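# Route a cable through a mesh tray onto the mat

## Task

Take the cable lying on the table next to the wire-mesh cable tray and place it along the tray's length. Bring one of its ends out across the drop-out lip mounted on the tray wall and rest that end on the mat. When finished, the cable may have no kinks or back-folds anywhere, and the robot must not have fallen over or be left leaning, or the task fails.

## Robot and tools

Robot: TidyBot++, a mobile base 0.54 m long, 0.50 m wide and 0.38 m tall on four driven casters, with a single seven-joint arm ending in a two-finger gripper. The shoulder sits 0.12 m ahead of the base centre, 0.68 m above the floor. Link lengths: upper arm 0.42 m, forearm 0.31 m, wrist to hand point 0.31 m. Cameras: base_camera (on the base) and wrist_camera (fisheye, looks along the hand). The arm starts folded, hand pointing down, sticking out at most 0.08 m past the base front. Something may briefly tug on a held object.

Frames (all metres). Base frame: origin on the floor below the base centre, x forward, y left, z up. hand_pose and "target" use this frame; the hand point is midway between the finger pads, the hand's own z axis runs out along the fingers, and the fingers close along its y axis. Odometry frame: the base frame as it was at scene start. base_odometry counts wheel turns only (slip looks like travel); heading is in rad, positive to the left, -3.142 to 3.142. base_tilt is in degrees, positive when leaning forward or right.

move. Optional keys, any combination:
- base: an object of relative offsets from where the base is when the command begins, measured along the base's current axes. translate_m (forward positive, -2 to 2 m), strafe_m (left positive, -2 to 2 m), rotate_rad (counter-clockwise from above positive, -6.3 to 6.3 rad). Translate and strafe together drive straight to that point.
- joints: absolute joint angles by name, in rad. joint_1_rad any angle (turns whole arm about vertical; positive is clockwise from above, the opposite of heading). joint_2_rad -2.249 to 2.249 (0 = upper arm vertical, positive leans forward). joint_3_rad any angle. joint_4_rad -2.579 to 2.579 (elbow; 0 straight, negative bends forward when joint_3 is 3.14). joint_5_rad any angle. joint_6_rad -2.099 to 2.099 (wrist; negative bends the hand forward with joint_3 at 3.14 and joint_5 at 0). joint_7_rad any angle (hand pointing down: positive turns it counter-clockwise from above; at 1.57 the fingers open left/right). gripper_pos 0 (open, about 85 mm gap) to 1 (closed); gap is roughly 85 x (1 - gripper_pos) mm. Unlimited joints go the short way round, so send steps below half a turn.
- target: one list of seven numbers, an absolute hand pose in the base frame: [x, y, z, qw, qx, qy, qz], position in metres then unit quaternion. With target, joints may hold only gripper_pos.
- speeds: caps for this action only. translate_m or strafe_m 0.05 to 0.5 m/s (give only one of them for a combined move), rotate_rad 0.1 to 1.57 rad/s.
- cameras: list of "base_camera", "wrist_camera" or "all"; omitted means all, [] means none.
- blocking: true/omitted returns once everything is at rest; false returns in about 0.5 s while motion continues. A later move overrides only what it names; a joint command ends a running target and brakes that arm's other joints.
A move with no action just reports state and images.

wait: seconds from 0 to 10, plus optional cameras; returns early when all moves have settled. stop: brakes all running motions (optional cameras). zoom_image: camera ("base_camera" or "wrist_camera") and region [x0, y0, x1, y1] in that image's pixels, origin top-left, no larger than 504 x 504. finished_scene: scene, the current scene's number; it ends the scene permanently, so the goal must already hold without the robot.

Result lines: "move" is done or the worst status; "pictures" lists image order; base_status, joint_status, hand_status give moving, done, off_target, not_followed, contact_stop, time_out, stopped, torque_fault or limit_stop_at_motor_heat. hand_pose is the measured hand pose; hand_target is where the joint targets would put it. joint_positions are readings; motor_effort is percent of max torque with the action's peak in brackets. on_its_own reports uncommanded behaviour; "earlier move" shows a non-blocking move's progress. Warnings: "joint command not followed" (self-collision check, with "cause:"), "pose unreachable", "ARM HIT", MOTOR HOT, OVER-TEMPERATURE FAULT. If a call is refused (bad range) or an uncommanded stop shows up, the remaining move, wait and finished_scene calls of that reply are skipped; an invalid key makes only that call invalid.

Practical notes: targets usually end within about 3 cm; fix them by adding (wanted minus hand_pose) to the last target. To hold still after a target, resend hand_target, not hand_pose. A held load makes the arm sag; never command a loaded joint to its current reading. Hand points down can reach only about 0.94 m high, close to the base. Avoid forward-pointing low targets close in front of the base; the arm can strike the base, and nothing prevents that. The arm ignores obstacles and keeps pushing. Closed fingertips reach about 20 mm beyond the hand point, so keep margin above the table.

Avoid: dropping the cable or releasing it while moving, swinging it fast, squeezing it hard while it still lies on the table, yanking or twisting the gripper, driving or turning while the arm is snagged above about 0.6 m, reaching far out or swinging a stretched arm sideways (tipping risk), hard hits causing torque faults (joint_1 to joint_4 limit 104.5 N m, joint_5 to joint_7 51.3 N m; a fault freezes the arm 10 s), and long stretched holds that overheat motors. Back away or retract the arm to right a leaning robot.

Each tool is called after "Emit:" by a JSON object that holds its "method" and its "body", one argument or row to a line.

## Session

Emit:
{"method": "move", "body": {

}}

Scene clock: 0.00 s.
base_odometry: x=+0.000 y=+0.000 heading=+0.000
base_tilt: forward=+0.5 right=+0.2
base_status: not commanded
joint_positions: joint_1_rad=-0.012 joint_2_rad=-0.369 joint_3_rad=+3.186 joint_4_rad=-2.559 joint_5_rad=+0.014 joint_6_rad=-0.831 joint_7_rad=+1.559 gripper_pos=+0.000
joint_status: not commanded
motor_effort: joint_1_rad=+0 joint_2_rad=-1 joint_3_rad=+1 joint_4_rad=+14 joint_5_rad=+0 joint_6_rad=+2 joint_7_rad=+1
hand_pose: x=+0.2610 y=-0.0046 z=+0.5829 quat_wxyz=(-0.002, +0.998, -0.016, +0.060) (m; base frame)
hand_target: x=+0.2610 y=-0.0046 z=+0.5829 quat_wxyz=(-0.002, +0.998, -0.016, +0.060) (m; base frame)
hand_status: not commanded
pictures: base_camera, wrist_camera

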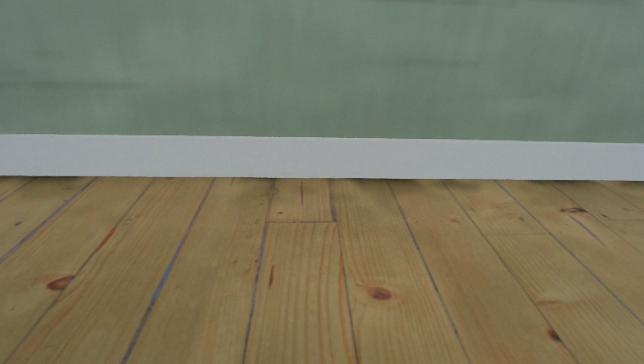

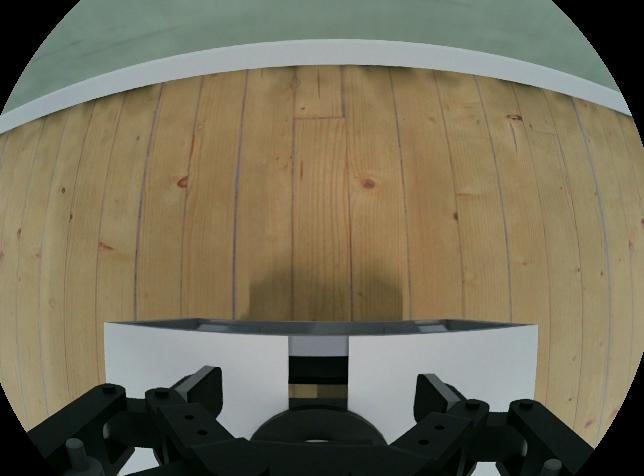

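Emit:
{"method": "move", "body": {
  "base": {"rotate_rad": 1.2},
  "cameras": ["base_camera"]
}}

Emit:
{"method": "move", "body": {
  "base": {"rotate_rad": 1.2},
  "cameras": ["base_camera"]
}}

Emit:
{"method": "move", "body": {
  "base": {"rotate_rad": 1.2},
  "cameras": ["base_camera"]
}}

Emit:
{"method": "move", "body": {
  "base": {"rotate_rad": 1.2},
  "cameras": ["base_camera"]
}}

Scene clock: 3.77 s.
move: done
base_odometry: x=+0.000 y=+0.000 heading=+1.199
base_tilt: forward=+0.5 right=+0.2
base_status: done
joint_positions: joint_1_rad=-0.012 joint_2_rad=-0.369 joint_3_rad=+3.186 joint_4_rad=-2.559 joint_5_rad=+0.014 joint_6_rad=-0.831 joint_7_rad=+1.559 gripper_pos=+0.000
joint_status: not commanded
motor_effort: joint_1_rad=+0(1) joint_2_rad=-1(2) joint_3_rad=+0(1) joint_4_rad=+14(14) joint_5_rad=+0(1) joint_6_rad=+1(2) joint_7_rad=+1(1)
hand_pose: x=+0.2610 y=-0.0046 z=+0.5829 quat_wxyz=(-0.002, +0.998, -0.016, +0.060) (m; base frame)
hand_target: x=+0.2610 y=-0.0046 z=+0.5829 quat_wxyz=(-0.002, +0.998, -0.016, +0.060) (m; base frame)
hand_status: not commanded
pictures: base_camera

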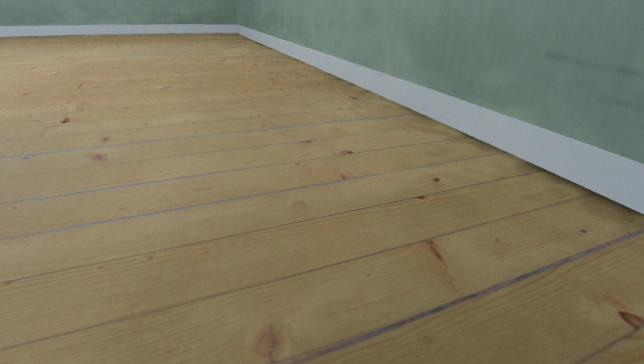

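Scene clock: 5.80 s.
move: done
base_odometry: x=+0.000 y=+0.000 heading=+2.399
base_tilt: forward=+0.5 right=+0.2
base_status: done
joint_positions: joint_1_rad=-0.012 joint_2_rad=-0.369 joint_3_rad=+3.186 joint_4_rad=-2.559 joint_5_rad=+0.014 joint_6_rad=-0.831 joint_7_rad=+1.559 gripper_pos=+0.000
joint_status: not commanded
motor_effort: joint_1_rad=+0(1) joint_2_rad=-2(2) joint_3_rad=+1(1) joint_4_rad=+13(14) joint_5_rad=+0(1) joint_6_rad=+2(2) joint_7_rad=+1(2)
hand_pose: x=+0.2610 y=-0.0046 z=+0.5829 quat_wxyz=(-0.002, +0.998, -0.016, +0.060) (m; base frame)
hand_target: x=+0.2610 y=-0.0046 z=+0.5829 quat_wxyz=(-0.002, +0.998, -0.016, +0.060) (m; base frame)
hand_status: not commanded
pictures: base_camera

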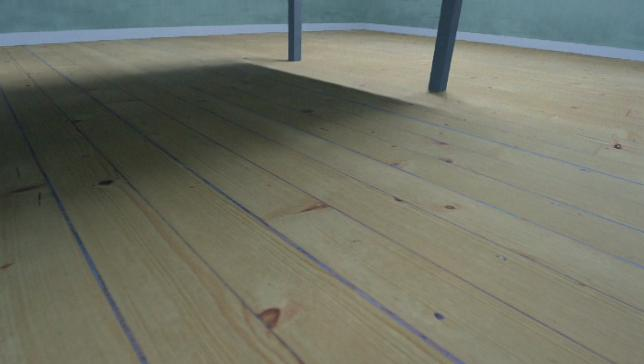

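Scene clock: 7.83 s.
move: done
base_odometry: x=+0.000 y=+0.000 heading=-2.685
base_tilt: forward=+0.5 right=+0.2
base_status: done
joint_positions: joint_1_rad=-0.012 joint_2_rad=-0.369 joint_3_rad=+3.186 joint_4_rad=-2.559 joint_5_rad=+0.014 joint_6_rad=-0.831 joint_7_rad=+1.559 gripper_pos=+0.000
joint_status: not commanded
motor_effort: joint_1_rad=+0(1) joint_2_rad=-1(2) joint_3_rad=+0(1) joint_4_rad=+14(14) joint_5_rad=+0(1) joint_6_rad=+1(2) joint_7_rad=+1(2)
hand_pose: x=+0.2610 y=-0.0046 z=+0.5829 quat_wxyz=(-0.002, +0.998, -0.016, +0.060) (m; base frame)
hand_target: x=+0.2610 y=-0.0046 z=+0.5829 quat_wxyz=(-0.002, +0.998, -0.016, +0.060) (m; base frame)
hand_status: not commanded
pictures: base_camera

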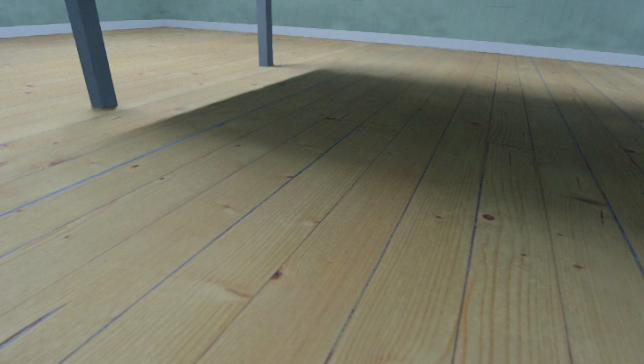

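Scene clock: 9.87 s.
move: done
base_odometry: x=+0.000 y=+0.000 heading=-1.486
base_tilt: forward=+0.5 right=+0.2
base_status: done
joint_positions: joint_1_rad=-0.012 joint_2_rad=-0.369 joint_3_rad=+3.186 joint_4_rad=-2.559 joint_5_rad=+0.014 joint_6_rad=-0.831 joint_7_rad=+1.559 gripper_pos=+0.000
joint_status: not commanded
motor_effort: joint_1_rad=+0(1) joint_2_rad=-1(2) joint_3_rad=+1(2) joint_4_rad=+14(14) joint_5_rad=+0(1) joint_6_rad=+1(2) joint_7_rad=+0(2)
hand_pose: x=+0.2610 y=-0.0046 z=+0.5829 quat_wxyz=(-0.002, +0.998, -0.016, +0.060) (m; base frame)
hand_target: x=+0.2610 y=-0.0046 z=+0.5829 quat_wxyz=(-0.002, +0.998, -0.016, +0.060) (m; base frame)
hand_status: not commanded
pictures: base_camera

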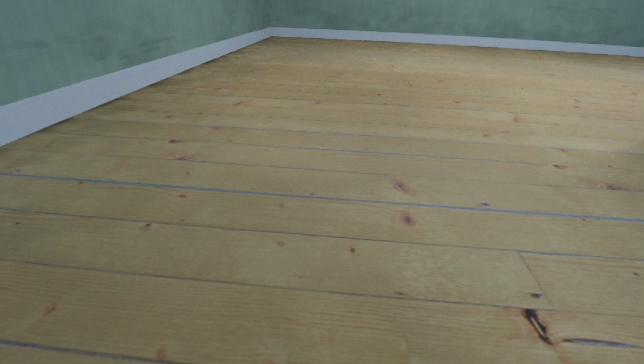

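Emit:
{"method": "move", "body": {
  "base": {"rotate_rad": -1.655}
}}

Scene clock: 13.53 s.
move: done
base_odometry: x=+0.000 y=+0.000 heading=-3.140
base_tilt: forward=+0.5 right=+0.2
base_status: done
joint_positions: joint_1_rad=-0.012 joint_2_rad=-0.369 joint_3_rad=+3.186 joint_4_rad=-2.559 joint_5_rad=+0.014 joint_6_rad=-0.831 joint_7_rad=+1.559 gripper_pos=+0.000
joint_status: not commanded
motor_effort: joint_1_rad=+0(1) joint_2_rad=-1(3) joint_3_rad=+1(2) joint_4_rad=+13(14) joint_5_rad=+0(1) joint_6_rad=+1(2) joint_7_rad=+1(1)
hand_pose: x=+0.2610 y=-0.0046 z=+0.5829 quat_wxyz=(-0.002, +0.998, -0.016, +0.060) (m; base frame)
hand_target: x=+0.2610 y=-0.0046 z=+0.5829 quat_wxyz=(-0.002, +0.998, -0.016, +0.060) (m; base frame)
hand_status: not commanded
pictures: base_camera, wrist_camera

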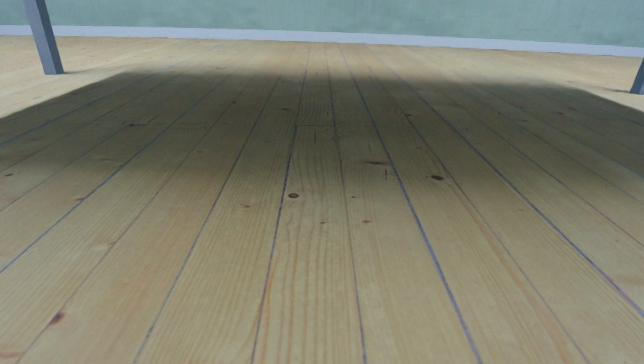

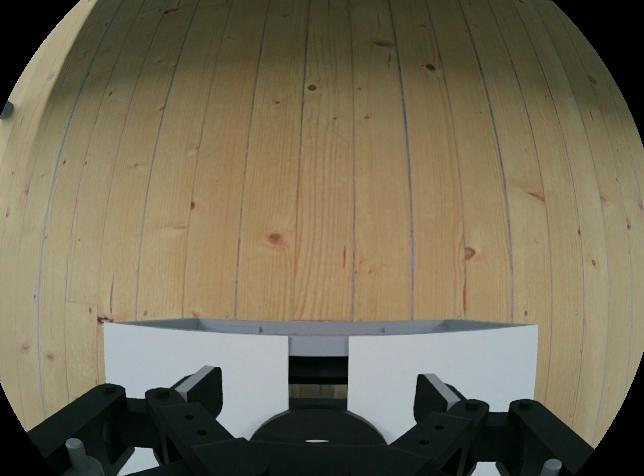

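Emit:
{"method": "move", "body": {
  "joints": {"joint_2_rad": -0.7, "joint_4_rad": -2.2, "joint_6_rad": -0.4}
}}

Scene clock: 18.67 s.
move: done
base_odometry: x=+0.000 y=+0.000 heading=-3.140
base_tilt: forward=+0.5 right=+0.2
base_status: not commanded
joint_positions: joint_1_rad=-0.012 joint_2_rad=-0.694 joint_3_rad=+3.186 joint_4_rad=-2.226 joint_5_rad=+0.014 joint_6_rad=-0.452 joint_7_rad=+1.559 gripper_pos=+0.000
joint_status: all done
motor_effort: joint_1_rad=+0(1) joint_2_rad=+2(4) joint_3_rad=+0(1) joint_4_rad=+22(22) joint_5_rad=+0(1) joint_6_rad=+8(8) joint_7_rad=+2(2)
hand_pose: x=+0.4494 y=-0.0139 z=+0.8924 quat_wxyz=(-0.003, +0.837, -0.018, +0.547) (m; base frame)
hand_target: x=+0.4564 y=-0.0147 z=+0.9253 quat_wxyz=(-0.003, +0.813, -0.018, +0.581) (m; base frame)
hand_status: not commanded
pictures: base_camera, wrist_camera

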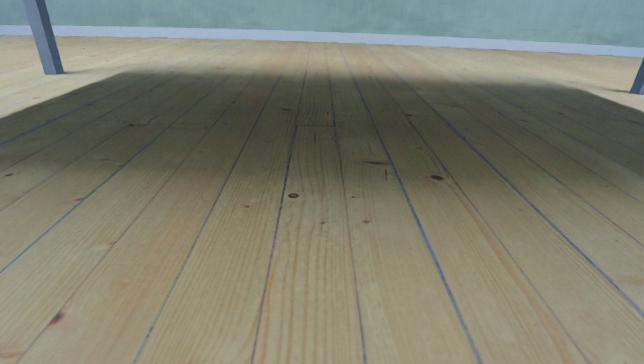

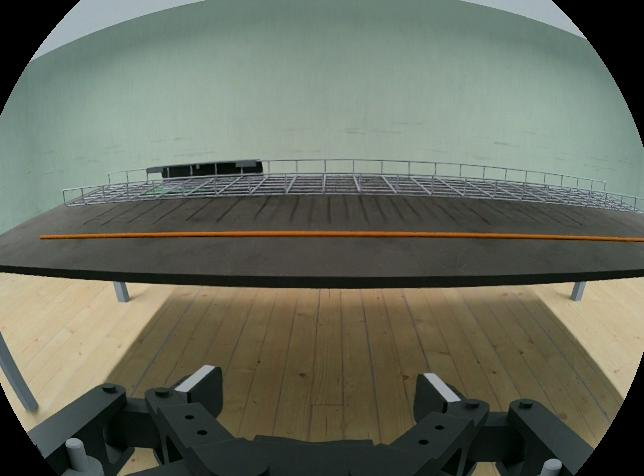

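Emit:
{"method": "zoom_image", "body": {
  "camera": "wrist_camera",
  "region": [20, 130, 340, 300]
}}

Emit:
{"method": "zoom_image", "body": {
  "camera": "wrist_camera",
  "region": [324, 130, 644, 300]
}}

Scaled by 1.575.

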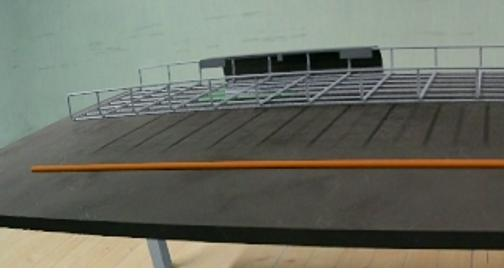

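Scaled by 1.575.

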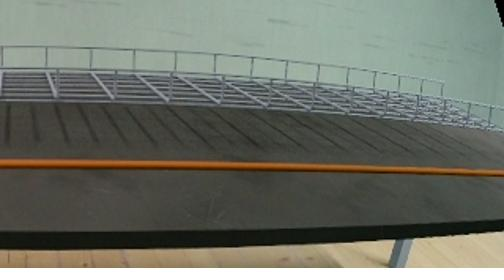

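Emit:
{"method": "move", "body": {
  "joints": {"joint_2_rad": -0.1, "joint_4_rad": -1.3, "joint_6_rad": -1.0},
  "cameras": ["wrist_camera"]
}}

Scene clock: 25.33 s.
move: done
base_odometry: x=+0.000 y=+0.000 heading=-3.140
base_tilt: forward=+0.5 right=+0.2
base_status: not commanded
joint_positions: joint_1_rad=-0.012 joint_2_rad=-0.109 joint_3_rad=+3.186 joint_4_rad=-1.331 joint_5_rad=+0.014 joint_6_rad=-0.964 joint_7_rad=+1.559 gripper_pos=+0.000
joint_status: all done
motor_effort: joint_1_rad=+0(1) joint_2_rad=-17(18) joint_3_rad=+0(1) joint_4_rad=+20(24) joint_5_rad=-1(1) joint_6_rad=+8(9) joint_7_rad=+1(2)
hand_pose: x=+0.6229 y=-0.0202 z=+1.0278 quat_wxyz=(+0.010, +0.888, -0.020, +0.460) (m; base frame)
hand_target: x=+0.6218 y=-0.0201 z=+1.0312 quat_wxyz=(+0.010, +0.891, -0.020, +0.453) (m; base frame)
hand_status: not commanded
pictures: wrist_camera

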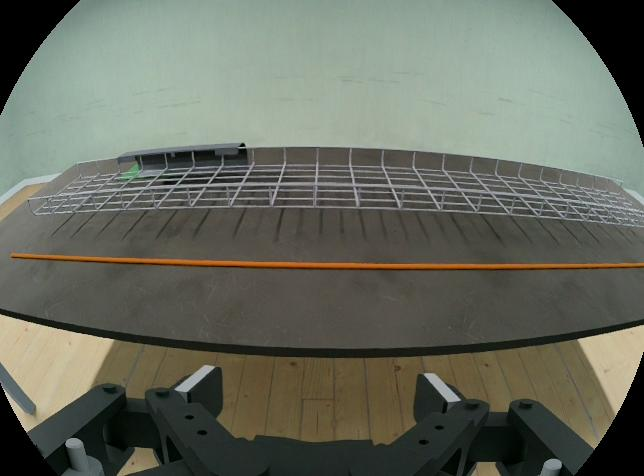

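Emit:
{"method": "move", "body": {
  "joints": {"joint_1_rad": 0.6},
  "cameras": ["wrist_camera"]
}}

Emit:
{"method": "move", "body": {
  "joints": {"joint_1_rad": -0.6},
  "cameras": ["wrist_camera"]
}}

Scene clock: 35.63 s.
move: done
base_odometry: x=+0.000 y=+0.000 heading=-3.140
base_tilt: forward=+0.5 right=+0.2
base_status: not commanded
joint_positions: joint_1_rad=+0.583 joint_2_rad=-0.109 joint_3_rad=+3.186 joint_4_rad=-1.331 joint_5_rad=+0.014 joint_6_rad=-0.966 joint_7_rad=+1.559 gripper_pos=+0.000
joint_status: all done
motor_effort: joint_1_rad=+0(2) joint_2_rad=-17(18) joint_3_rad=+0(2) joint_4_rad=+19(20) joint_5_rad=+0(1) joint_6_rad=+7(8) joint_7_rad=+1(2)
hand_pose: x=+0.5245 y=-0.2992 z=+1.0275 quat_wxyz=(+0.144, +0.843, -0.279, +0.436) (m; base frame)
hand_target: x=+0.5190 y=-0.3054 z=+1.0312 quat_wxyz=(+0.146, +0.844, -0.287, +0.429) (m; base frame)
hand_status: not commanded
pictures: wrist_camera

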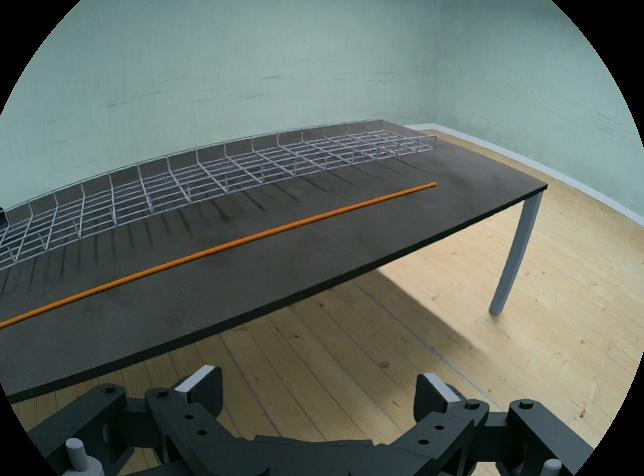

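Scene clock: 38.10 s.
move: done
base_odometry: x=+0.000 y=+0.000 heading=-3.140
base_tilt: forward=+0.5 right=+0.2
base_status: not commanded
joint_positions: joint_1_rad=-0.583 joint_2_rad=-0.109 joint_3_rad=+3.186 joint_4_rad=-1.331 joint_5_rad=+0.014 joint_6_rad=-0.966 joint_7_rad=+1.559 gripper_pos=+0.000
joint_status: all done
motor_effort: joint_1_rad=+0(2) joint_2_rad=-17(18) joint_3_rad=+1(2) joint_4_rad=+20(20) joint_5_rad=+0(1) joint_6_rad=+8(8) joint_7_rad=+1(2)
hand_pose: x=+0.5536 y=+0.2553 z=+1.0273 quat_wxyz=(-0.120, +0.858, +0.231, +0.443) (m; base frame)
hand_target: x=+0.5485 y=+0.2622 z=+1.0312 quat_wxyz=(-0.122, +0.859, +0.239, +0.437) (m; base frame)
hand_status: not commanded
pictures: wrist_camera

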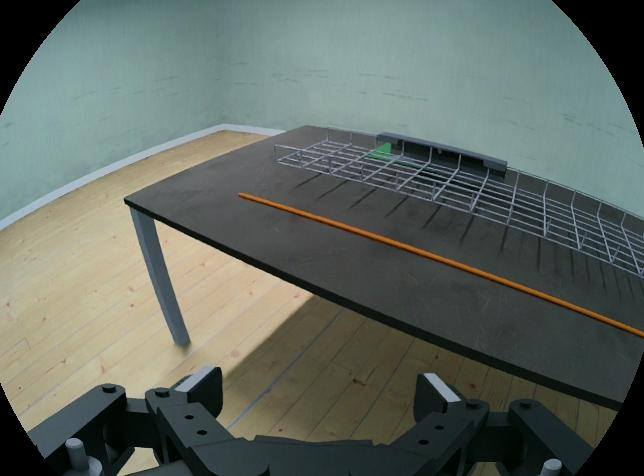

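Emit:
{"method": "move", "body": {
  "base": {"rotate_rad": -0.067},
  "joints": {"joint_1_rad": 0.0, "joint_2_rad": -0.1, "joint_4_rad": -0.6, "joint_6_rad": -1.7},
  "cameras": ["wrist_camera"]
}}

Emit:
{"method": "move", "body": {
  "base": {"translate_m": 0.5, "strafe_m": 0.4}
}}

Scene clock: 59.23 s.
move: done
base_odometry: x=+0.000 y=+0.000 heading=+3.077
base_tilt: forward=+0.5 right=+0.2
base_status: done
joint_positions: joint_1_rad=-0.018 joint_2_rad=-0.104 joint_3_rad=+3.186 joint_4_rad=-0.628 joint_5_rad=+0.014 joint_6_rad=-1.664 joint_7_rad=+1.559 gripper_pos=+0.000
joint_status: all done
motor_effort: joint_1_rad=+0(2) joint_2_rad=-10(19) joint_3_rad=+1(3) joint_4_rad=+12(21) joint_5_rad=+0(1) joint_6_rad=+7(9) joint_7_rad=+1(2)
hand_pose: x=+0.4866 y=-0.0149 z=+1.1924 quat_wxyz=(+0.007, +0.888, -0.022, +0.459) (m; base frame)
hand_target: x=+0.4793 y=-0.0213 z=+1.1932 quat_wxyz=(+0.011, +0.891, -0.030, +0.453) (m; base frame)
hand_status: not commanded
pictures: wrist_camera

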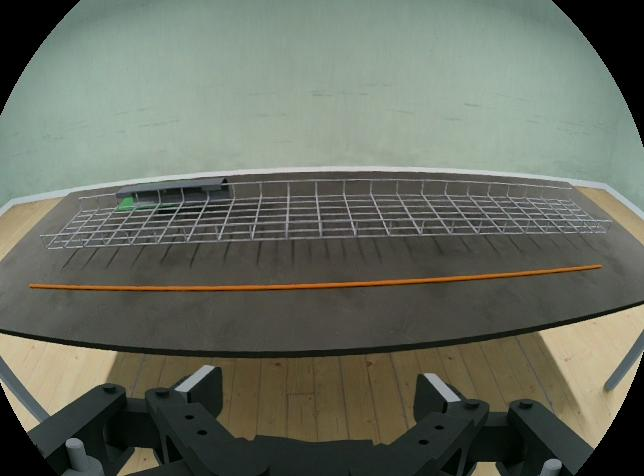

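Scene clock: 61.83 s.
move: done
base_odometry: x=-0.525 y=-0.367 heading=+3.076
base_tilt: forward=+0.5 right=+0.2
base_status: done
joint_positions: joint_1_rad=-0.015 joint_2_rad=-0.093 joint_3_rad=+3.186 joint_4_rad=-0.625 joint_5_rad=+0.014 joint_6_rad=-1.668 joint_7_rad=+1.559 gripper_pos=+0.000
joint_status: not commanded
motor_effort: joint_1_rad=+0(1) joint_2_rad=-10(14) joint_3_rad=+0(2) joint_4_rad=+12(14) joint_5_rad=+0(1) joint_6_rad=+7(8) joint_7_rad=+1(2)
hand_pose: x=+0.4910 y=-0.0160 z=+1.1887 quat_wxyz=(+0.008, +0.891, -0.023, +0.454) (m; base frame)
hand_target: x=+0.4793 y=-0.0213 z=+1.1932 quat_wxyz=(+0.011, +0.891, -0.030, +0.453) (m; base frame)
hand_status: not commanded
pictures: base_camera, wrist_camera

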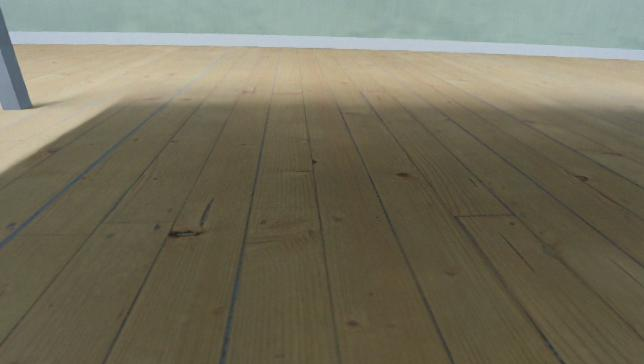

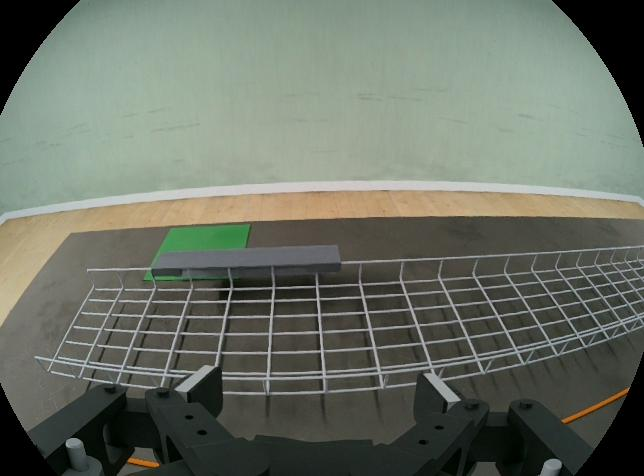

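Emit:
{"method": "zoom_image", "body": {
  "camera": "wrist_camera",
  "region": [20, 200, 380, 400]
}}

Scaled by 1.400.

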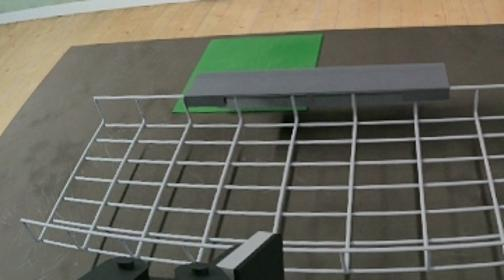

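Emit:
{"method": "move", "body": {
  "base": {"translate_m": 0.1, "strafe_m": -1.4},
  "joints": {"joint_1_rad": 0.0, "joint_2_rad": 0.207, "joint_3_rad": 3.14, "joint_4_rad": -1.039, "joint_5_rad": 0.0, "joint_6_rad": -1.896, "joint_7_rad": 0.0}
}}

Scene clock: 87.37 s.
move: done
base_odometry: x=-0.534 y=+1.037 heading=+3.077
base_tilt: forward=+0.6 right=+0.2
base_status: done
joint_positions: joint_1_rad=-0.009 joint_2_rad=+0.208 joint_3_rad=+3.152 joint_4_rad=-1.021 joint_5_rad=+0.014 joint_6_rad=-1.855 joint_7_rad=+0.044 gripper_pos=+0.000
joint_status: all done
motor_effort: joint_1_rad=+0(2) joint_2_rad=-24(27) joint_3_rad=+1(2) joint_4_rad=+15(18) joint_5_rad=+0(1) joint_6_rad=+0(8) joint_7_rad=+1(2)
hand_pose: x=+0.5202 y=-0.0032 z=+0.8882 quat_wxyz=(-0.014, +0.720, -0.693, +0.027) (m; base frame)
hand_target: x=+0.5032 y=+0.0019 z=+0.8826 quat_wxyz=(+0.000, +0.708, -0.707, +0.000) (m; base frame)
hand_status: not commanded
pictures: base_camera, wrist_camera

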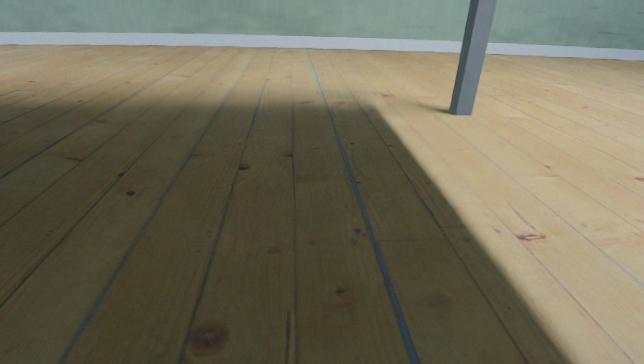

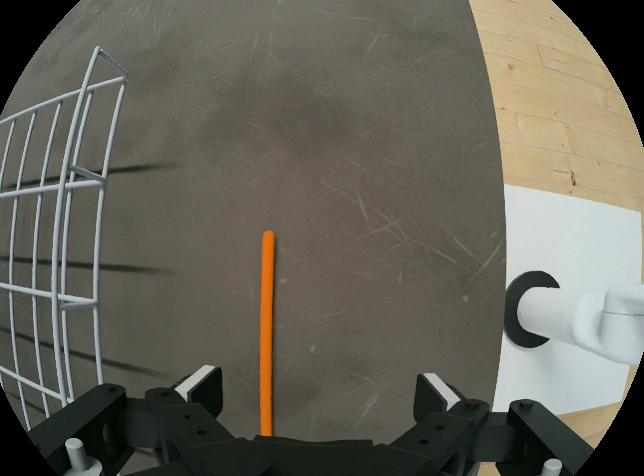

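Emit:
{"method": "move", "body": {
  "base": {"translate_m": 0.07},
  "joints": {"joint_1_rad": 0.0, "joint_2_rad": 0.18, "joint_3_rad": 3.14, "joint_4_rad": -1.35, "joint_5_rad": 0.0, "joint_6_rad": -1.655, "joint_7_rad": -0.04},
  "cameras": ["wrist_camera"]
}}

Scene clock: 96.70 s.
move: done
base_odometry: x=-0.604 y=+1.042 heading=+3.076
base_tilt: forward=+0.5 right=+0.2
base_status: done
joint_positions: joint_1_rad=-0.009 joint_2_rad=+0.192 joint_3_rad=+3.152 joint_4_rad=-1.327 joint_5_rad=+0.014 joint_6_rad=-1.698 joint_7_rad=+0.005 gripper_pos=+0.000
joint_status: all done
motor_effort: joint_1_rad=+0(1) joint_2_rad=-24(28) joint_3_rad=+0(2) joint_4_rad=+15(18) joint_5_rad=+0(1) joint_6_rad=+0(2) joint_7_rad=+0(2)
hand_pose: x=+0.4898 y=-0.0035 z=+0.8009 quat_wxyz=(+0.032, +0.707, -0.706, -0.021) (m; base frame)
hand_target: x=+0.4949 y=+0.0019 z=+0.7976 quat_wxyz=(+0.016, +0.693, -0.720, -0.015) (m; base frame)
hand_status: not commanded
pictures: wrist_camera

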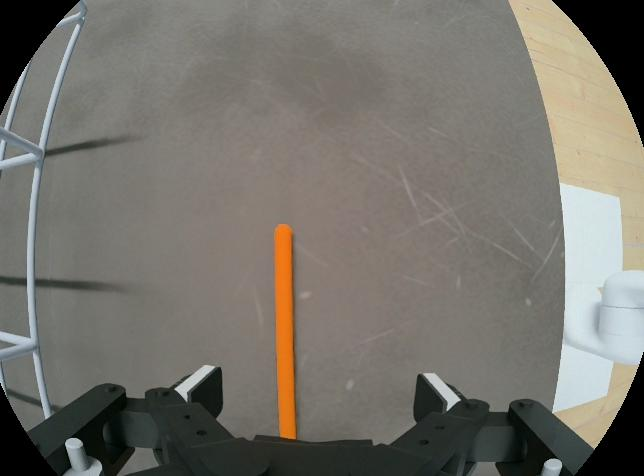

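Emit:
{"method": "move", "body": {
  "joints": {"joint_1_rad": 0.0, "joint_2_rad": 0.172, "joint_3_rad": 3.14, "joint_4_rad": -1.522, "joint_5_rad": 0.0, "joint_6_rad": -1.45, "joint_7_rad": -0.04},
  "cameras": ["wrist_camera"]
}}

Scene clock: 102.13 s.
move: done
base_odometry: x=-0.604 y=+1.042 heading=+3.076
base_tilt: forward=+0.5 right=+0.2
base_status: not commanded
joint_positions: joint_1_rad=-0.009 joint_2_rad=+0.184 joint_3_rad=+3.152 joint_4_rad=-1.500 joint_5_rad=+0.014 joint_6_rad=-1.495 joint_7_rad=+0.004 gripper_pos=+0.000
joint_status: all done
motor_effort: joint_1_rad=+0(1) joint_2_rad=-24(26) joint_3_rad=+1(1) joint_4_rad=+15(17) joint_5_rad=+0(1) joint_6_rad=+0(2) joint_7_rad=+1(2)
hand_pose: x=+0.4966 y=-0.0036 z=+0.7486 quat_wxyz=(+0.019, +0.708, -0.706, -0.008) (m; base frame)
hand_target: x=+0.5022 y=+0.0019 z=+0.7464 quat_wxyz=(+0.001, +0.693, -0.721, -0.001) (m; base frame)
hand_status: not commanded
pictures: wrist_camera

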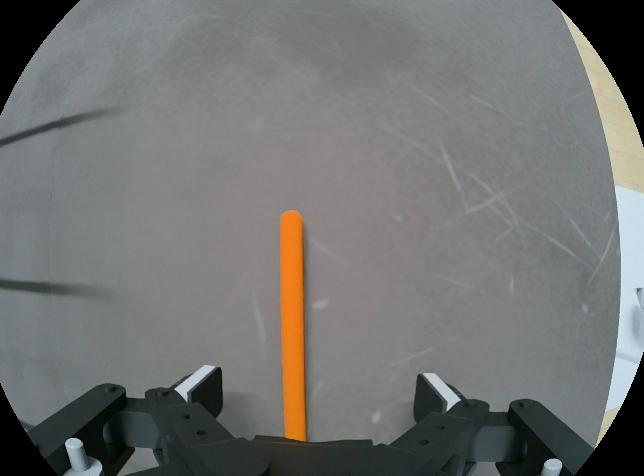

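Emit:
{"method": "zoom_image", "body": {
  "camera": "wrist_camera",
  "region": [240, 190, 360, 310]
}}

Scaled by 4.200.

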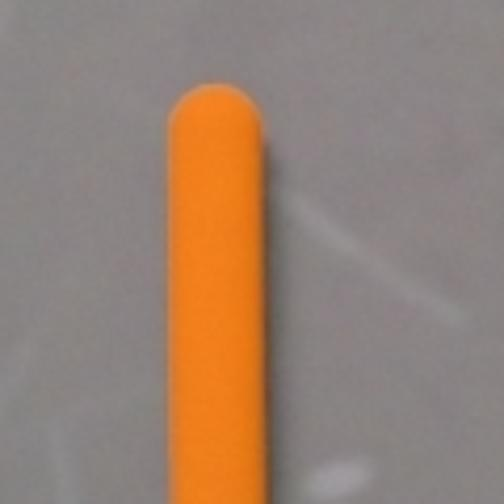

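Emit:
{"method": "move", "body": {
  "joints": {"joint_1_rad": 0.0, "joint_2_rad": 0.19, "joint_3_rad": 3.14, "joint_4_rad": -1.607, "joint_5_rad": 0.0, "joint_6_rad": -1.31, "joint_7_rad": -0.04},
  "cameras": ["wrist_camera"]
}}

Scene clock: 107.00 s.
move: done
base_odometry: x=-0.604 y=+1.042 heading=+3.076
base_tilt: forward=+0.5 right=+0.2
base_status: not commanded
joint_positions: joint_1_rad=-0.009 joint_2_rad=+0.175 joint_3_rad=+3.152 joint_4_rad=-1.571 joint_5_rad=+0.014 joint_6_rad=-1.369 joint_7_rad=+0.004 gripper_pos=+0.000
joint_status: all done
motor_effort: joint_1_rad=+0(1) joint_2_rad=-18(25) joint_3_rad=+0(1) joint_4_rad=+12(16) joint_5_rad=+0(1) joint_6_rad=+2(4) joint_7_rad=+0(2)
hand_pose: x=+0.5102 y=-0.0036 z=+0.7304 quat_wxyz=(-0.004, +0.709, -0.705, +0.015) (m; base frame)
hand_target: x=+0.5155 y=+0.0020 z=+0.7134 quat_wxyz=(-0.013, +0.693, -0.720, +0.012) (m; base frame)
hand_status: not commanded
pictures: wrist_camera

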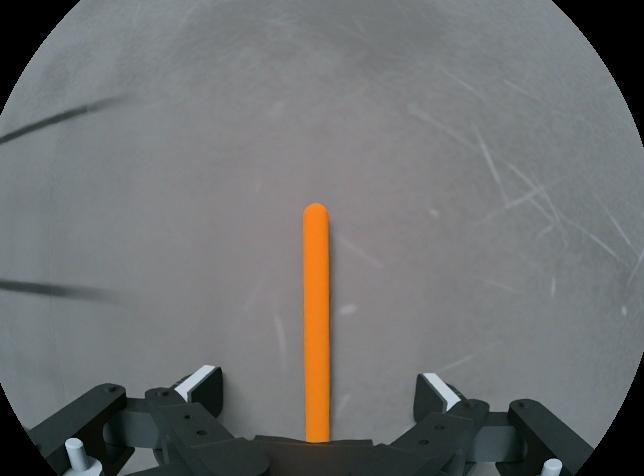

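Emit:
{"method": "move", "body": {
  "joints": {"joint_1_rad": 0.0, "joint_2_rad": 0.18, "joint_3_rad": 3.14, "joint_4_rad": -1.533, "joint_5_rad": 0.0, "joint_6_rad": -1.385, "joint_7_rad": -0.04},
  "cameras": []
}}

Emit:
{"method": "move", "body": {
  "joints": {"gripper_pos": 0.8},
  "cameras": ["wrist_camera"]
}}

Scene clock: 111.47 s.
move: done
base_odometry: x=-0.604 y=+1.042 heading=+3.076
base_tilt: forward=+0.5 right=+0.2
base_status: not commanded
joint_positions: joint_1_rad=-0.009 joint_2_rad=+0.179 joint_3_rad=+3.152 joint_4_rad=-1.556 joint_5_rad=+0.014 joint_6_rad=-1.369 joint_7_rad=+0.003 gripper_pos=+0.000
joint_status: all done
motor_effort: joint_1_rad=+0(1) joint_2_rad=-24(25) joint_3_rad=+0(2) joint_4_rad=+16(17) joint_5_rad=-1(1) joint_6_rad=+0(3) joint_7_rad=+0(2)
hand_pose: x=+0.5159 y=-0.0036 z=+0.7336 quat_wxyz=(-0.008, +0.709, -0.705, +0.019) (m; base frame)
hand_target: x=+0.5191 y=+0.0020 z=+0.7402 quat_wxyz=(-0.016, +0.693, -0.720, +0.015) (m; base frame)
hand_status: not commanded
pictures: none
No camera images: "cameras" was empty.

Scene clock: 112.47 s.
move: done
base_odometry: x=-0.604 y=+1.042 heading=+3.076
base_tilt: forward=+0.6 right=+0.2
base_status: not commanded
joint_positions: joint_1_rad=-0.009 joint_2_rad=+0.159 joint_3_rad=+3.152 joint_4_rad=-1.548 joint_5_rad=+0.014 joint_6_rad=-1.379 joint_7_rad=+0.003 gripper_pos=+0.800
joint_status: all done
motor_effort: joint_1_rad=+0(0) joint_2_rad=-17(24) joint_3_rad=+1(1) joint_4_rad=+13(16) joint_5_rad=+0(0) joint_6_rad=+3(5) joint_7_rad=+1(2)
hand_pose: x=+0.5146 y=-0.0036 z=+0.7436 quat_wxyz=(-0.014, +0.708, -0.705, +0.025) (m; base frame)
hand_target: x=+0.5191 y=+0.0020 z=+0.7402 quat_wxyz=(-0.016, +0.693, -0.720, +0.015) (m; base frame)
hand_status: not commanded
pictures: wrist_camera

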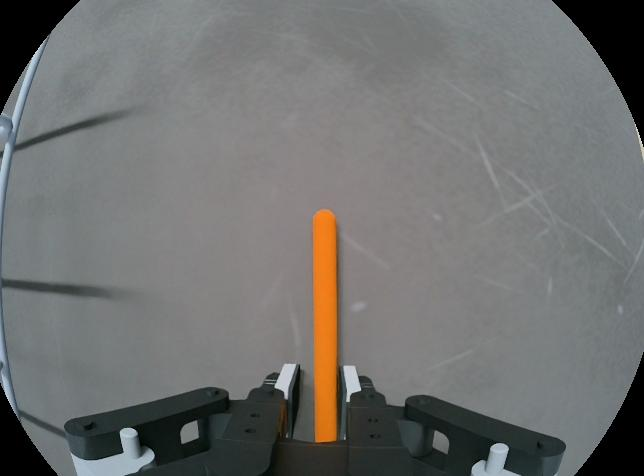

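Emit:
{"method": "move", "body": {
  "joints": {"gripper_pos": 0.92},
  "cameras": []
}}

Scene clock: 114.17 s.
move: done
base_odometry: x=-0.604 y=+1.042 heading=+3.076
base_tilt: forward=+0.5 right=+0.2
base_status: not commanded
joint_positions: joint_1_rad=-0.009 joint_2_rad=+0.159 joint_3_rad=+3.152 joint_4_rad=-1.548 joint_5_rad=+0.014 joint_6_rad=-1.379 joint_7_rad=+0.003 gripper_pos=+0.912
joint_status: all done
motor_effort: joint_1_rad=+0(0) joint_2_rad=-19(21) joint_3_rad=+0(1) joint_4_rad=+14(15) joint_5_rad=+0(0) joint_6_rad=+3(3) joint_7_rad=+1(1)
hand_pose: x=+0.5147 y=-0.0036 z=+0.7437 quat_wxyz=(-0.014, +0.708, -0.705, +0.025) (m; base frame)
hand_target: x=+0.5191 y=+0.0020 z=+0.7402 quat_wxyz=(-0.016, +0.693, -0.720, +0.015) (m; base frame)
hand_status: not commanded
pictures: none
No camera images: "cameras" was empty.

Emit:
{"method": "move", "body": {
  "joints": {"gripper_pos": 1.0},
  "cameras": ["wrist_camera"]
}}

Scene clock: 115.53 s.
move: off_target
base_odometry: x=-0.604 y=+1.042 heading=+3.076
base_tilt: forward=+0.5 right=+0.2
base_status: not commanded
joint_positions: joint_1_rad=-0.009 joint_2_rad=+0.159 joint_3_rad=+3.152 joint_4_rad=-1.548 joint_5_rad=+0.014 joint_6_rad=-1.379 joint_7_rad=+0.003 gripper_pos=+0.946
joint_status: gripper_pos off_target (ended at +0.946, target +1.000)
motor_effort: joint_1_rad=+0(0) joint_2_rad=-19(20) joint_3_rad=+1(1) joint_4_rad=+14(15) joint_5_rad=+0(1) joint_6_rad=+3(4) joint_7_rad=+1(1)
hand_pose: x=+0.5147 y=-0.0036 z=+0.7440 quat_wxyz=(-0.014, +0.708, -0.705, +0.026) (m; base frame)
hand_target: x=+0.5191 y=+0.0020 z=+0.7402 quat_wxyz=(-0.016, +0.693, -0.720, +0.015) (m; base frame)
hand_status: not commanded
pictures: wrist_camera

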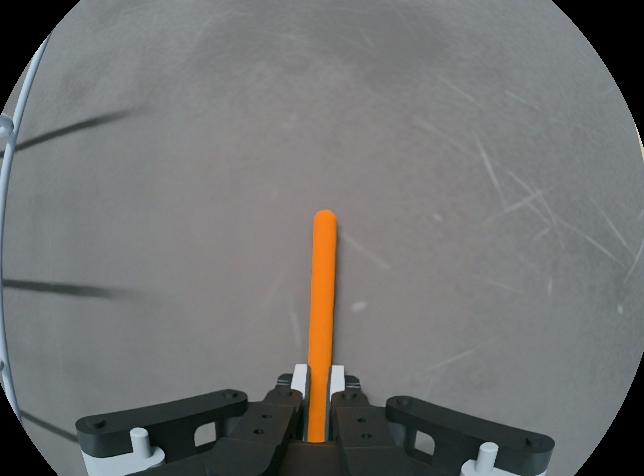

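Emit:
{"method": "move", "body": {
  "joints": {"joint_1_rad": 0.0, "joint_2_rad": 0.22, "joint_3_rad": 3.14, "joint_4_rad": -1.10, "joint_5_rad": 0.0, "joint_6_rad": -1.34, "joint_7_rad": -0.04},
  "cameras": ["wrist_camera"]
}}

Scene clock: 124.40 s.
move: off_target
base_odometry: x=-0.604 y=+1.042 heading=+3.076
base_tilt: forward=+0.5 right=+0.2
base_status: not commanded
joint_positions: joint_1_rad=-0.009 joint_2_rad=+0.213 joint_3_rad=+3.148 joint_4_rad=-1.185 joint_5_rad=+0.014 joint_6_rad=-1.416 joint_7_rad=+0.003 gripper_pos=+0.949
joint_status: joint_4_rad off_target (ended at -1.185, target -1.100); the others done
motor_effort: joint_1_rad=+0(3) joint_2_rad=-28(29) joint_3_rad=+1(3) joint_4_rad=+27(28) joint_5_rad=+0(3) joint_6_rad=+14(16) joint_7_rad=+1(1)
hand_pose: x=+0.6179 y=-0.0014 z=+0.8523 quat_wxyz=(-0.110, +0.700, -0.696, +0.121) (m; base frame)
hand_target: x=+0.6595 y=+0.0021 z=+0.8945 quat_wxyz=(-0.172, +0.673, -0.700, +0.165) (m; base frame)
hand_status: not commanded
pictures: wrist_camera

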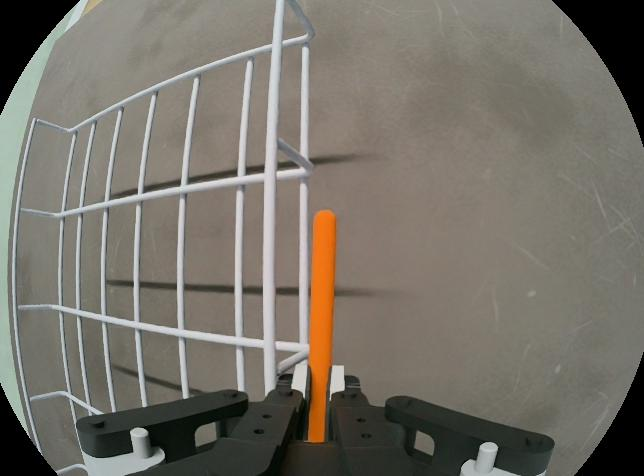

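Emit:
{"method": "move", "body": {
  "base": {"strafe_m": -0.1},
  "speeds": {"strafe_m": 0.2},
  "joints": {"joint_1_rad": 0.0, "joint_2_rad": 0.54, "joint_3_rad": 3.14, "joint_4_rad": -0.80, "joint_5_rad": 0.0, "joint_6_rad": -0.97, "joint_7_rad": -0.04},
  "cameras": ["wrist_camera"]
}}

Scene clock: 129.57 s.
move: off_target
base_odometry: x=-0.597 y=+1.141 heading=+3.077
base_tilt: forward=+0.4 right=+0.2
base_status: done
joint_positions: joint_1_rad=-0.070 joint_2_rad=+0.325 joint_3_rad=+3.063 joint_4_rad=-1.014 joint_5_rad=-0.055 joint_6_rad=-1.558 joint_7_rad=+0.000 gripper_pos=+0.954
joint_status: joint_1_rad off_target (ended at -0.070, target +0.000); joint_2_rad off_target (ended at +0.325, target +0.540); joint_3_rad off_target (ended at +3.063, target +3.140); joint_4_rad off_target (ended at -1.014, target -0.800); joint_6_rad off_target (ended at -1.558, target -0.970); the others done
motor_effort: joint_1_rad=+16(17) joint_2_rad=+7(28) joint_3_rad=+15(18) joint_4_rad=+49(50) joint_5_rad=+14(15) joint_6_rad=+78(78) joint_7_rad=+1(2)
hand_pose: x=+0.6261 y=+0.0884 z=+0.8524 quat_wxyz=(-0.119, +0.751, -0.647, +0.050) (m; base frame)
hand_target: x=+0.8714 y=+0.0022 z=+0.9049 quat_wxyz=(-0.292, +0.634, -0.659, +0.279) (m; base frame)
hand_status: not commanded
pictures: wrist_camera

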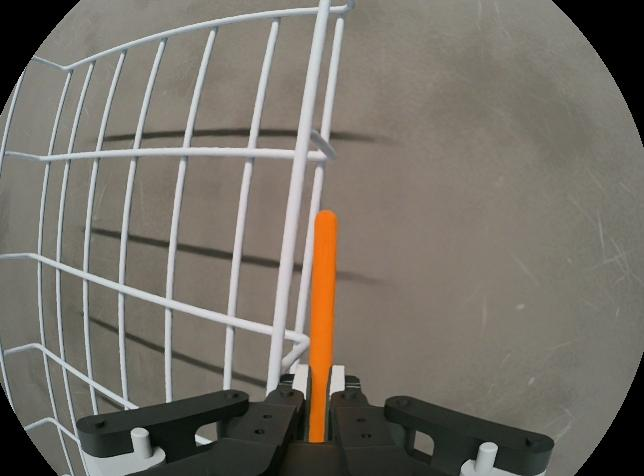

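Emit:
{"method": "wait", "body": {
  "seconds": 0.5,
  "cameras": ["wrist_camera"]
}}

Scene clock: 131.37 s.
base_odometry: x=-0.597 y=+1.141 heading=+3.077
base_tilt: forward=+0.4 right=+0.2
base_status: done
joint_positions: joint_1_rad=-0.070 joint_2_rad=+0.325 joint_3_rad=+3.063 joint_4_rad=-1.013 joint_5_rad=-0.055 joint_6_rad=-1.558 joint_7_rad=+0.000 gripper_pos=+0.954
joint_status: joint_1_rad off_target (ended at -0.070, target +0.000); joint_2_rad off_target (ended at +0.325, target +0.540); joint_3_rad off_target (ended at +3.063, target +3.140); joint_4_rad off_target (ended at -1.014, target -0.800); joint_6_rad off_target (ended at -1.558, target -0.970); the others done
motor_effort: joint_1_rad=+15(17) joint_2_rad=+7(28) joint_3_rad=+16(18) joint_4_rad=+50(50) joint_5_rad=+13(15) joint_6_rad=+78(78) joint_7_rad=+1(2)
hand_pose: x=+0.6262 y=+0.0884 z=+0.8524 quat_wxyz=(-0.119, +0.751, -0.647, +0.050) (m; base frame)
hand_target: x=+0.8714 y=+0.0022 z=+0.9049 quat_wxyz=(-0.292, +0.634, -0.659, +0.279) (m; base frame)
hand_status: not commanded
wait: 0.50 s; at rest from the start
pictures: wrist_camera

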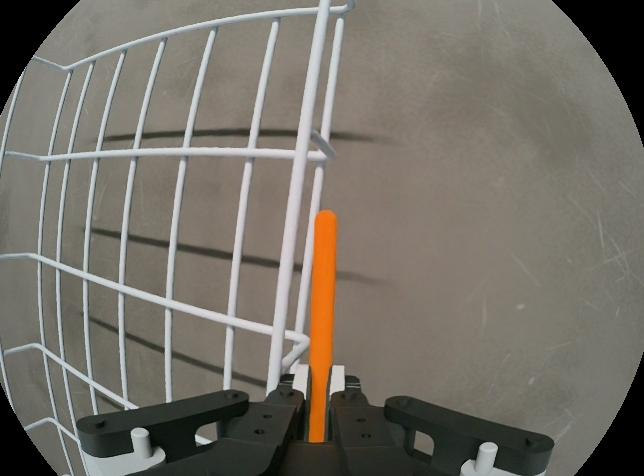

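Emit:
{"method": "zoom_image", "body": {
  "camera": "wrist_camera",
  "region": [200, 240, 440, 440]
}}

Scaled by 2.100.

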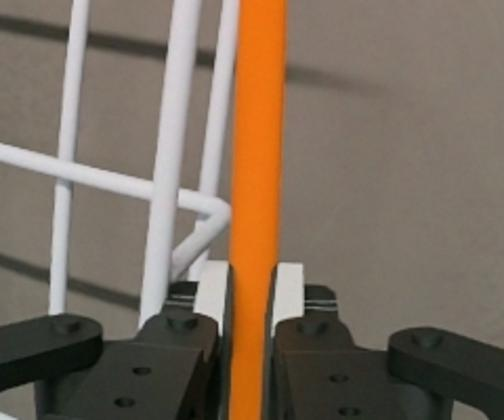

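Emit:
{"method": "move", "body": {
  "joints": {"joint_1_rad": 0.0, "joint_2_rad": 0.19, "joint_3_rad": 3.14, "joint_4_rad": -0.86, "joint_5_rad": 0.0, "joint_6_rad": -1.575, "joint_7_rad": -0.04},
  "cameras": ["wrist_camera"]
}}

Scene clock: 143.17 s.
move: done
base_odometry: x=-0.597 y=+1.141 heading=+3.077
base_tilt: forward=+0.5 right=+0.2
base_status: not commanded
joint_positions: joint_1_rad=+0.004 joint_2_rad=+0.188 joint_3_rad=+3.142 joint_4_rad=-0.867 joint_5_rad=-0.013 joint_6_rad=-1.545 joint_7_rad=+0.000 gripper_pos=+0.954
joint_status: all done
motor_effort: joint_1_rad=+0(16) joint_2_rad=-26(43) joint_3_rad=+1(16) joint_4_rad=+17(51) joint_5_rad=+0(14) joint_6_rad=+5(78) joint_7_rad=+1(2)
hand_pose: x=+0.6318 y=+0.0032 z=+0.9835 quat_wxyz=(-0.193, +0.681, -0.682, +0.185) (m; base frame)
hand_target: x=+0.6249 y=+0.0021 z=+0.9807 quat_wxyz=(-0.184, +0.670, -0.697, +0.177) (m; base frame)
hand_status: not commanded
pictures: wrist_camera

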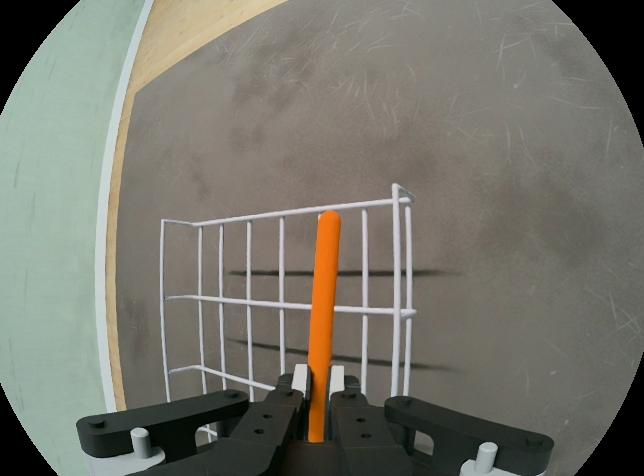

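Emit:
{"method": "move", "body": {
  "base": {"strafe_m": 0.02},
  "joints": {"joint_1_rad": 0.0, "joint_2_rad": 0.59, "joint_3_rad": 3.14, "joint_4_rad": -0.55, "joint_5_rad": 0.0, "joint_6_rad": -1.40, "joint_7_rad": -0.04},
  "cameras": ["wrist_camera"]
}}

Scene clock: 158.67 s.
move: done
base_odometry: x=-0.599 y=+1.121 heading=+3.077
base_tilt: forward=+0.5 right=+0.2
base_status: done
joint_positions: joint_1_rad=+0.000 joint_2_rad=+0.593 joint_3_rad=+3.141 joint_4_rad=-0.582 joint_5_rad=-0.013 joint_6_rad=-1.452 joint_7_rad=+0.000 gripper_pos=+0.954
joint_status: all done
motor_effort: joint_1_rad=+1(3) joint_2_rad=-40(45) joint_3_rad=+0(2) joint_4_rad=+18(20) joint_5_rad=+0(2) joint_6_rad=+5(6) joint_7_rad=+1(2)
hand_pose: x=+0.7973 y=+0.0060 z=+0.8813 quat_wxyz=(-0.185, +0.685, -0.683, +0.175) (m; base frame)
hand_target: x=+0.8149 y=+0.0021 z=+0.9061 quat_wxyz=(-0.214, +0.662, -0.688, +0.205) (m; base frame)
hand_status: not commanded
pictures: wrist_camera

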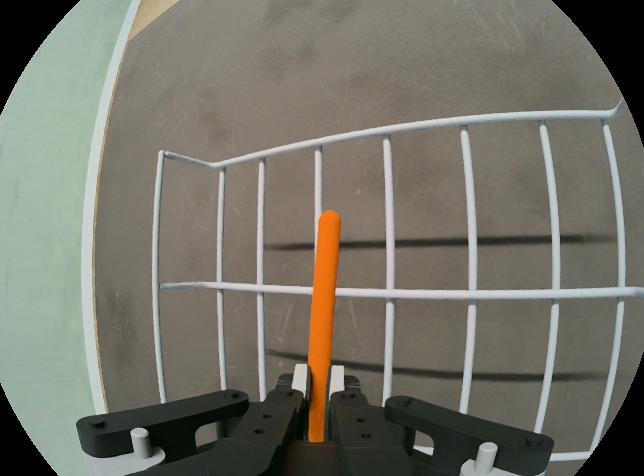

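Emit:
{"method": "move", "body": {
  "joints": {"joint_1_rad": 0.0, "joint_2_rad": 0.555, "joint_3_rad": 3.14, "joint_4_rad": -0.865, "joint_5_rad": 0.0, "joint_6_rad": -1.145, "joint_7_rad": -0.04},
  "cameras": ["wrist_camera"]
}}

Scene clock: 161.87 s.
move: done
base_odometry: x=-0.599 y=+1.121 heading=+3.077
base_tilt: forward=+0.6 right=+0.2
base_status: not commanded
joint_positions: joint_1_rad=+0.000 joint_2_rad=+0.558 joint_3_rad=+3.141 joint_4_rad=-0.841 joint_5_rad=-0.013 joint_6_rad=-1.197 joint_7_rad=+0.000 gripper_pos=+0.954
joint_status: all done
motor_effort: joint_1_rad=+1(3) joint_2_rad=-39(41) joint_3_rad=+1(2) joint_4_rad=+19(20) joint_5_rad=+0(1) joint_6_rad=+5(6) joint_7_rad=+1(2)
hand_pose: x=+0.8131 y=+0.0060 z=+0.8264 quat_wxyz=(-0.195, +0.681, -0.681, +0.186) (m; base frame)
hand_target: x=+0.8212 y=+0.0022 z=+0.8257 quat_wxyz=(-0.205, +0.665, -0.691, +0.197) (m; base frame)
hand_status: not commanded
pictures: wrist_camera

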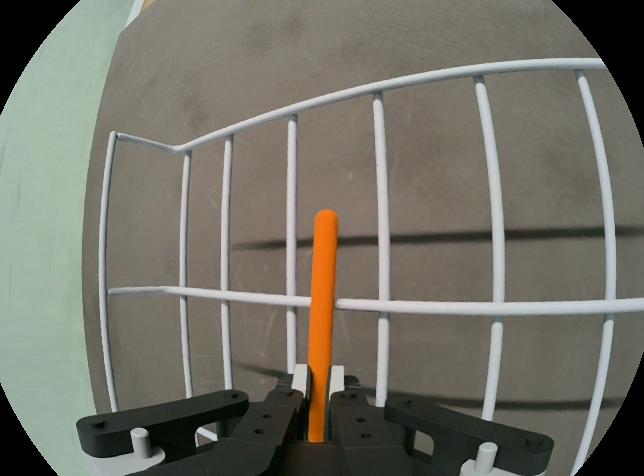

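Emit:
{"method": "move", "body": {
  "joints": {"joint_1_rad": 0.0, "joint_2_rad": 0.545, "joint_3_rad": 3.14, "joint_4_rad": -0.995, "joint_5_rad": 0.0, "joint_6_rad": -1.02, "joint_7_rad": -0.04},
  "cameras": ["wrist_camera"]
}}

Scene clock: 165.20 s.
move: off_target
base_odometry: x=-0.599 y=+1.121 heading=+3.077
base_tilt: forward=+0.5 right=+0.2
base_status: not commanded
joint_positions: joint_1_rad=+0.000 joint_2_rad=+0.522 joint_3_rad=+3.140 joint_4_rad=-0.955 joint_5_rad=-0.013 joint_6_rad=-1.068 joint_7_rad=+0.000 gripper_pos=+0.954
joint_status: joint_4_rad off_target (ended at -0.955, target -0.995); the others done
motor_effort: joint_1_rad=+2(3) joint_2_rad=-33(38) joint_3_rad=+2(2) joint_4_rad=+16(19) joint_5_rad=+1(2) joint_6_rad=+5(6) joint_7_rad=+1(2)
hand_pose: x=+0.8167 y=+0.0058 z=+0.8186 quat_wxyz=(-0.213, +0.675, -0.676, +0.203) (m; base frame)
hand_target: x=+0.8223 y=+0.0022 z=+0.7912 quat_wxyz=(-0.207, +0.664, -0.690, +0.198) (m; base frame)
hand_status: not commanded
pictures: wrist_camera

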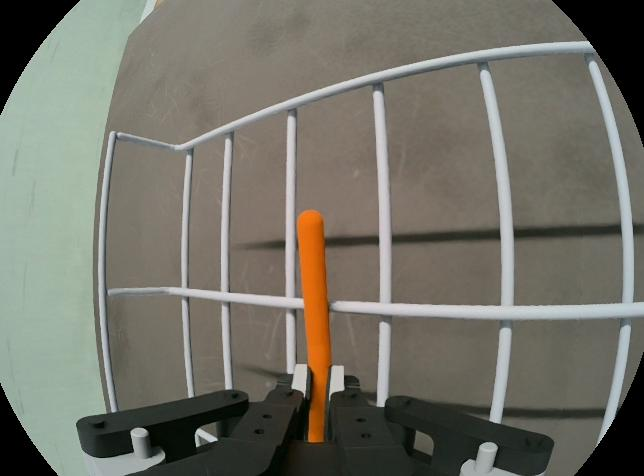

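Emit:
{"method": "move", "body": {
  "joints": {"joint_2_rad": 0.53, "joint_4_rad": -0.955, "joint_6_rad": -1.03, "gripper_pos": 0.72},
  "cameras": ["wrist_camera"]
}}

Scene clock: 167.80 s.
move: done
base_odometry: x=-0.599 y=+1.121 heading=+3.077
base_tilt: forward=+0.5 right=+0.2
base_status: not commanded
joint_positions: joint_1_rad=+0.000 joint_2_rad=+0.524 joint_3_rad=+3.141 joint_4_rad=-0.955 joint_5_rad=-0.013 joint_6_rad=-1.062 joint_7_rad=+0.000 gripper_pos=+0.720
joint_status: all done
motor_effort: joint_1_rad=+0(2) joint_2_rad=-39(40) joint_3_rad=+0(2) joint_4_rad=+18(20) joint_5_rad=+0(1) joint_6_rad=+5(6) joint_7_rad=+1(2)
hand_pose: x=+0.8185 y=+0.0058 z=+0.8181 quat_wxyz=(-0.214, +0.675, -0.676, +0.204) (m; base frame)
hand_target: x=+0.8274 y=+0.0022 z=+0.8196 quat_wxyz=(-0.223, +0.660, -0.686, +0.213) (m; base frame)
hand_status: not commanded
pictures: wrist_camera

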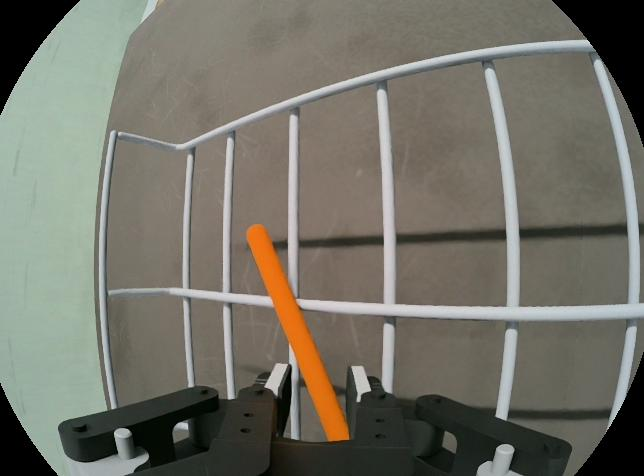

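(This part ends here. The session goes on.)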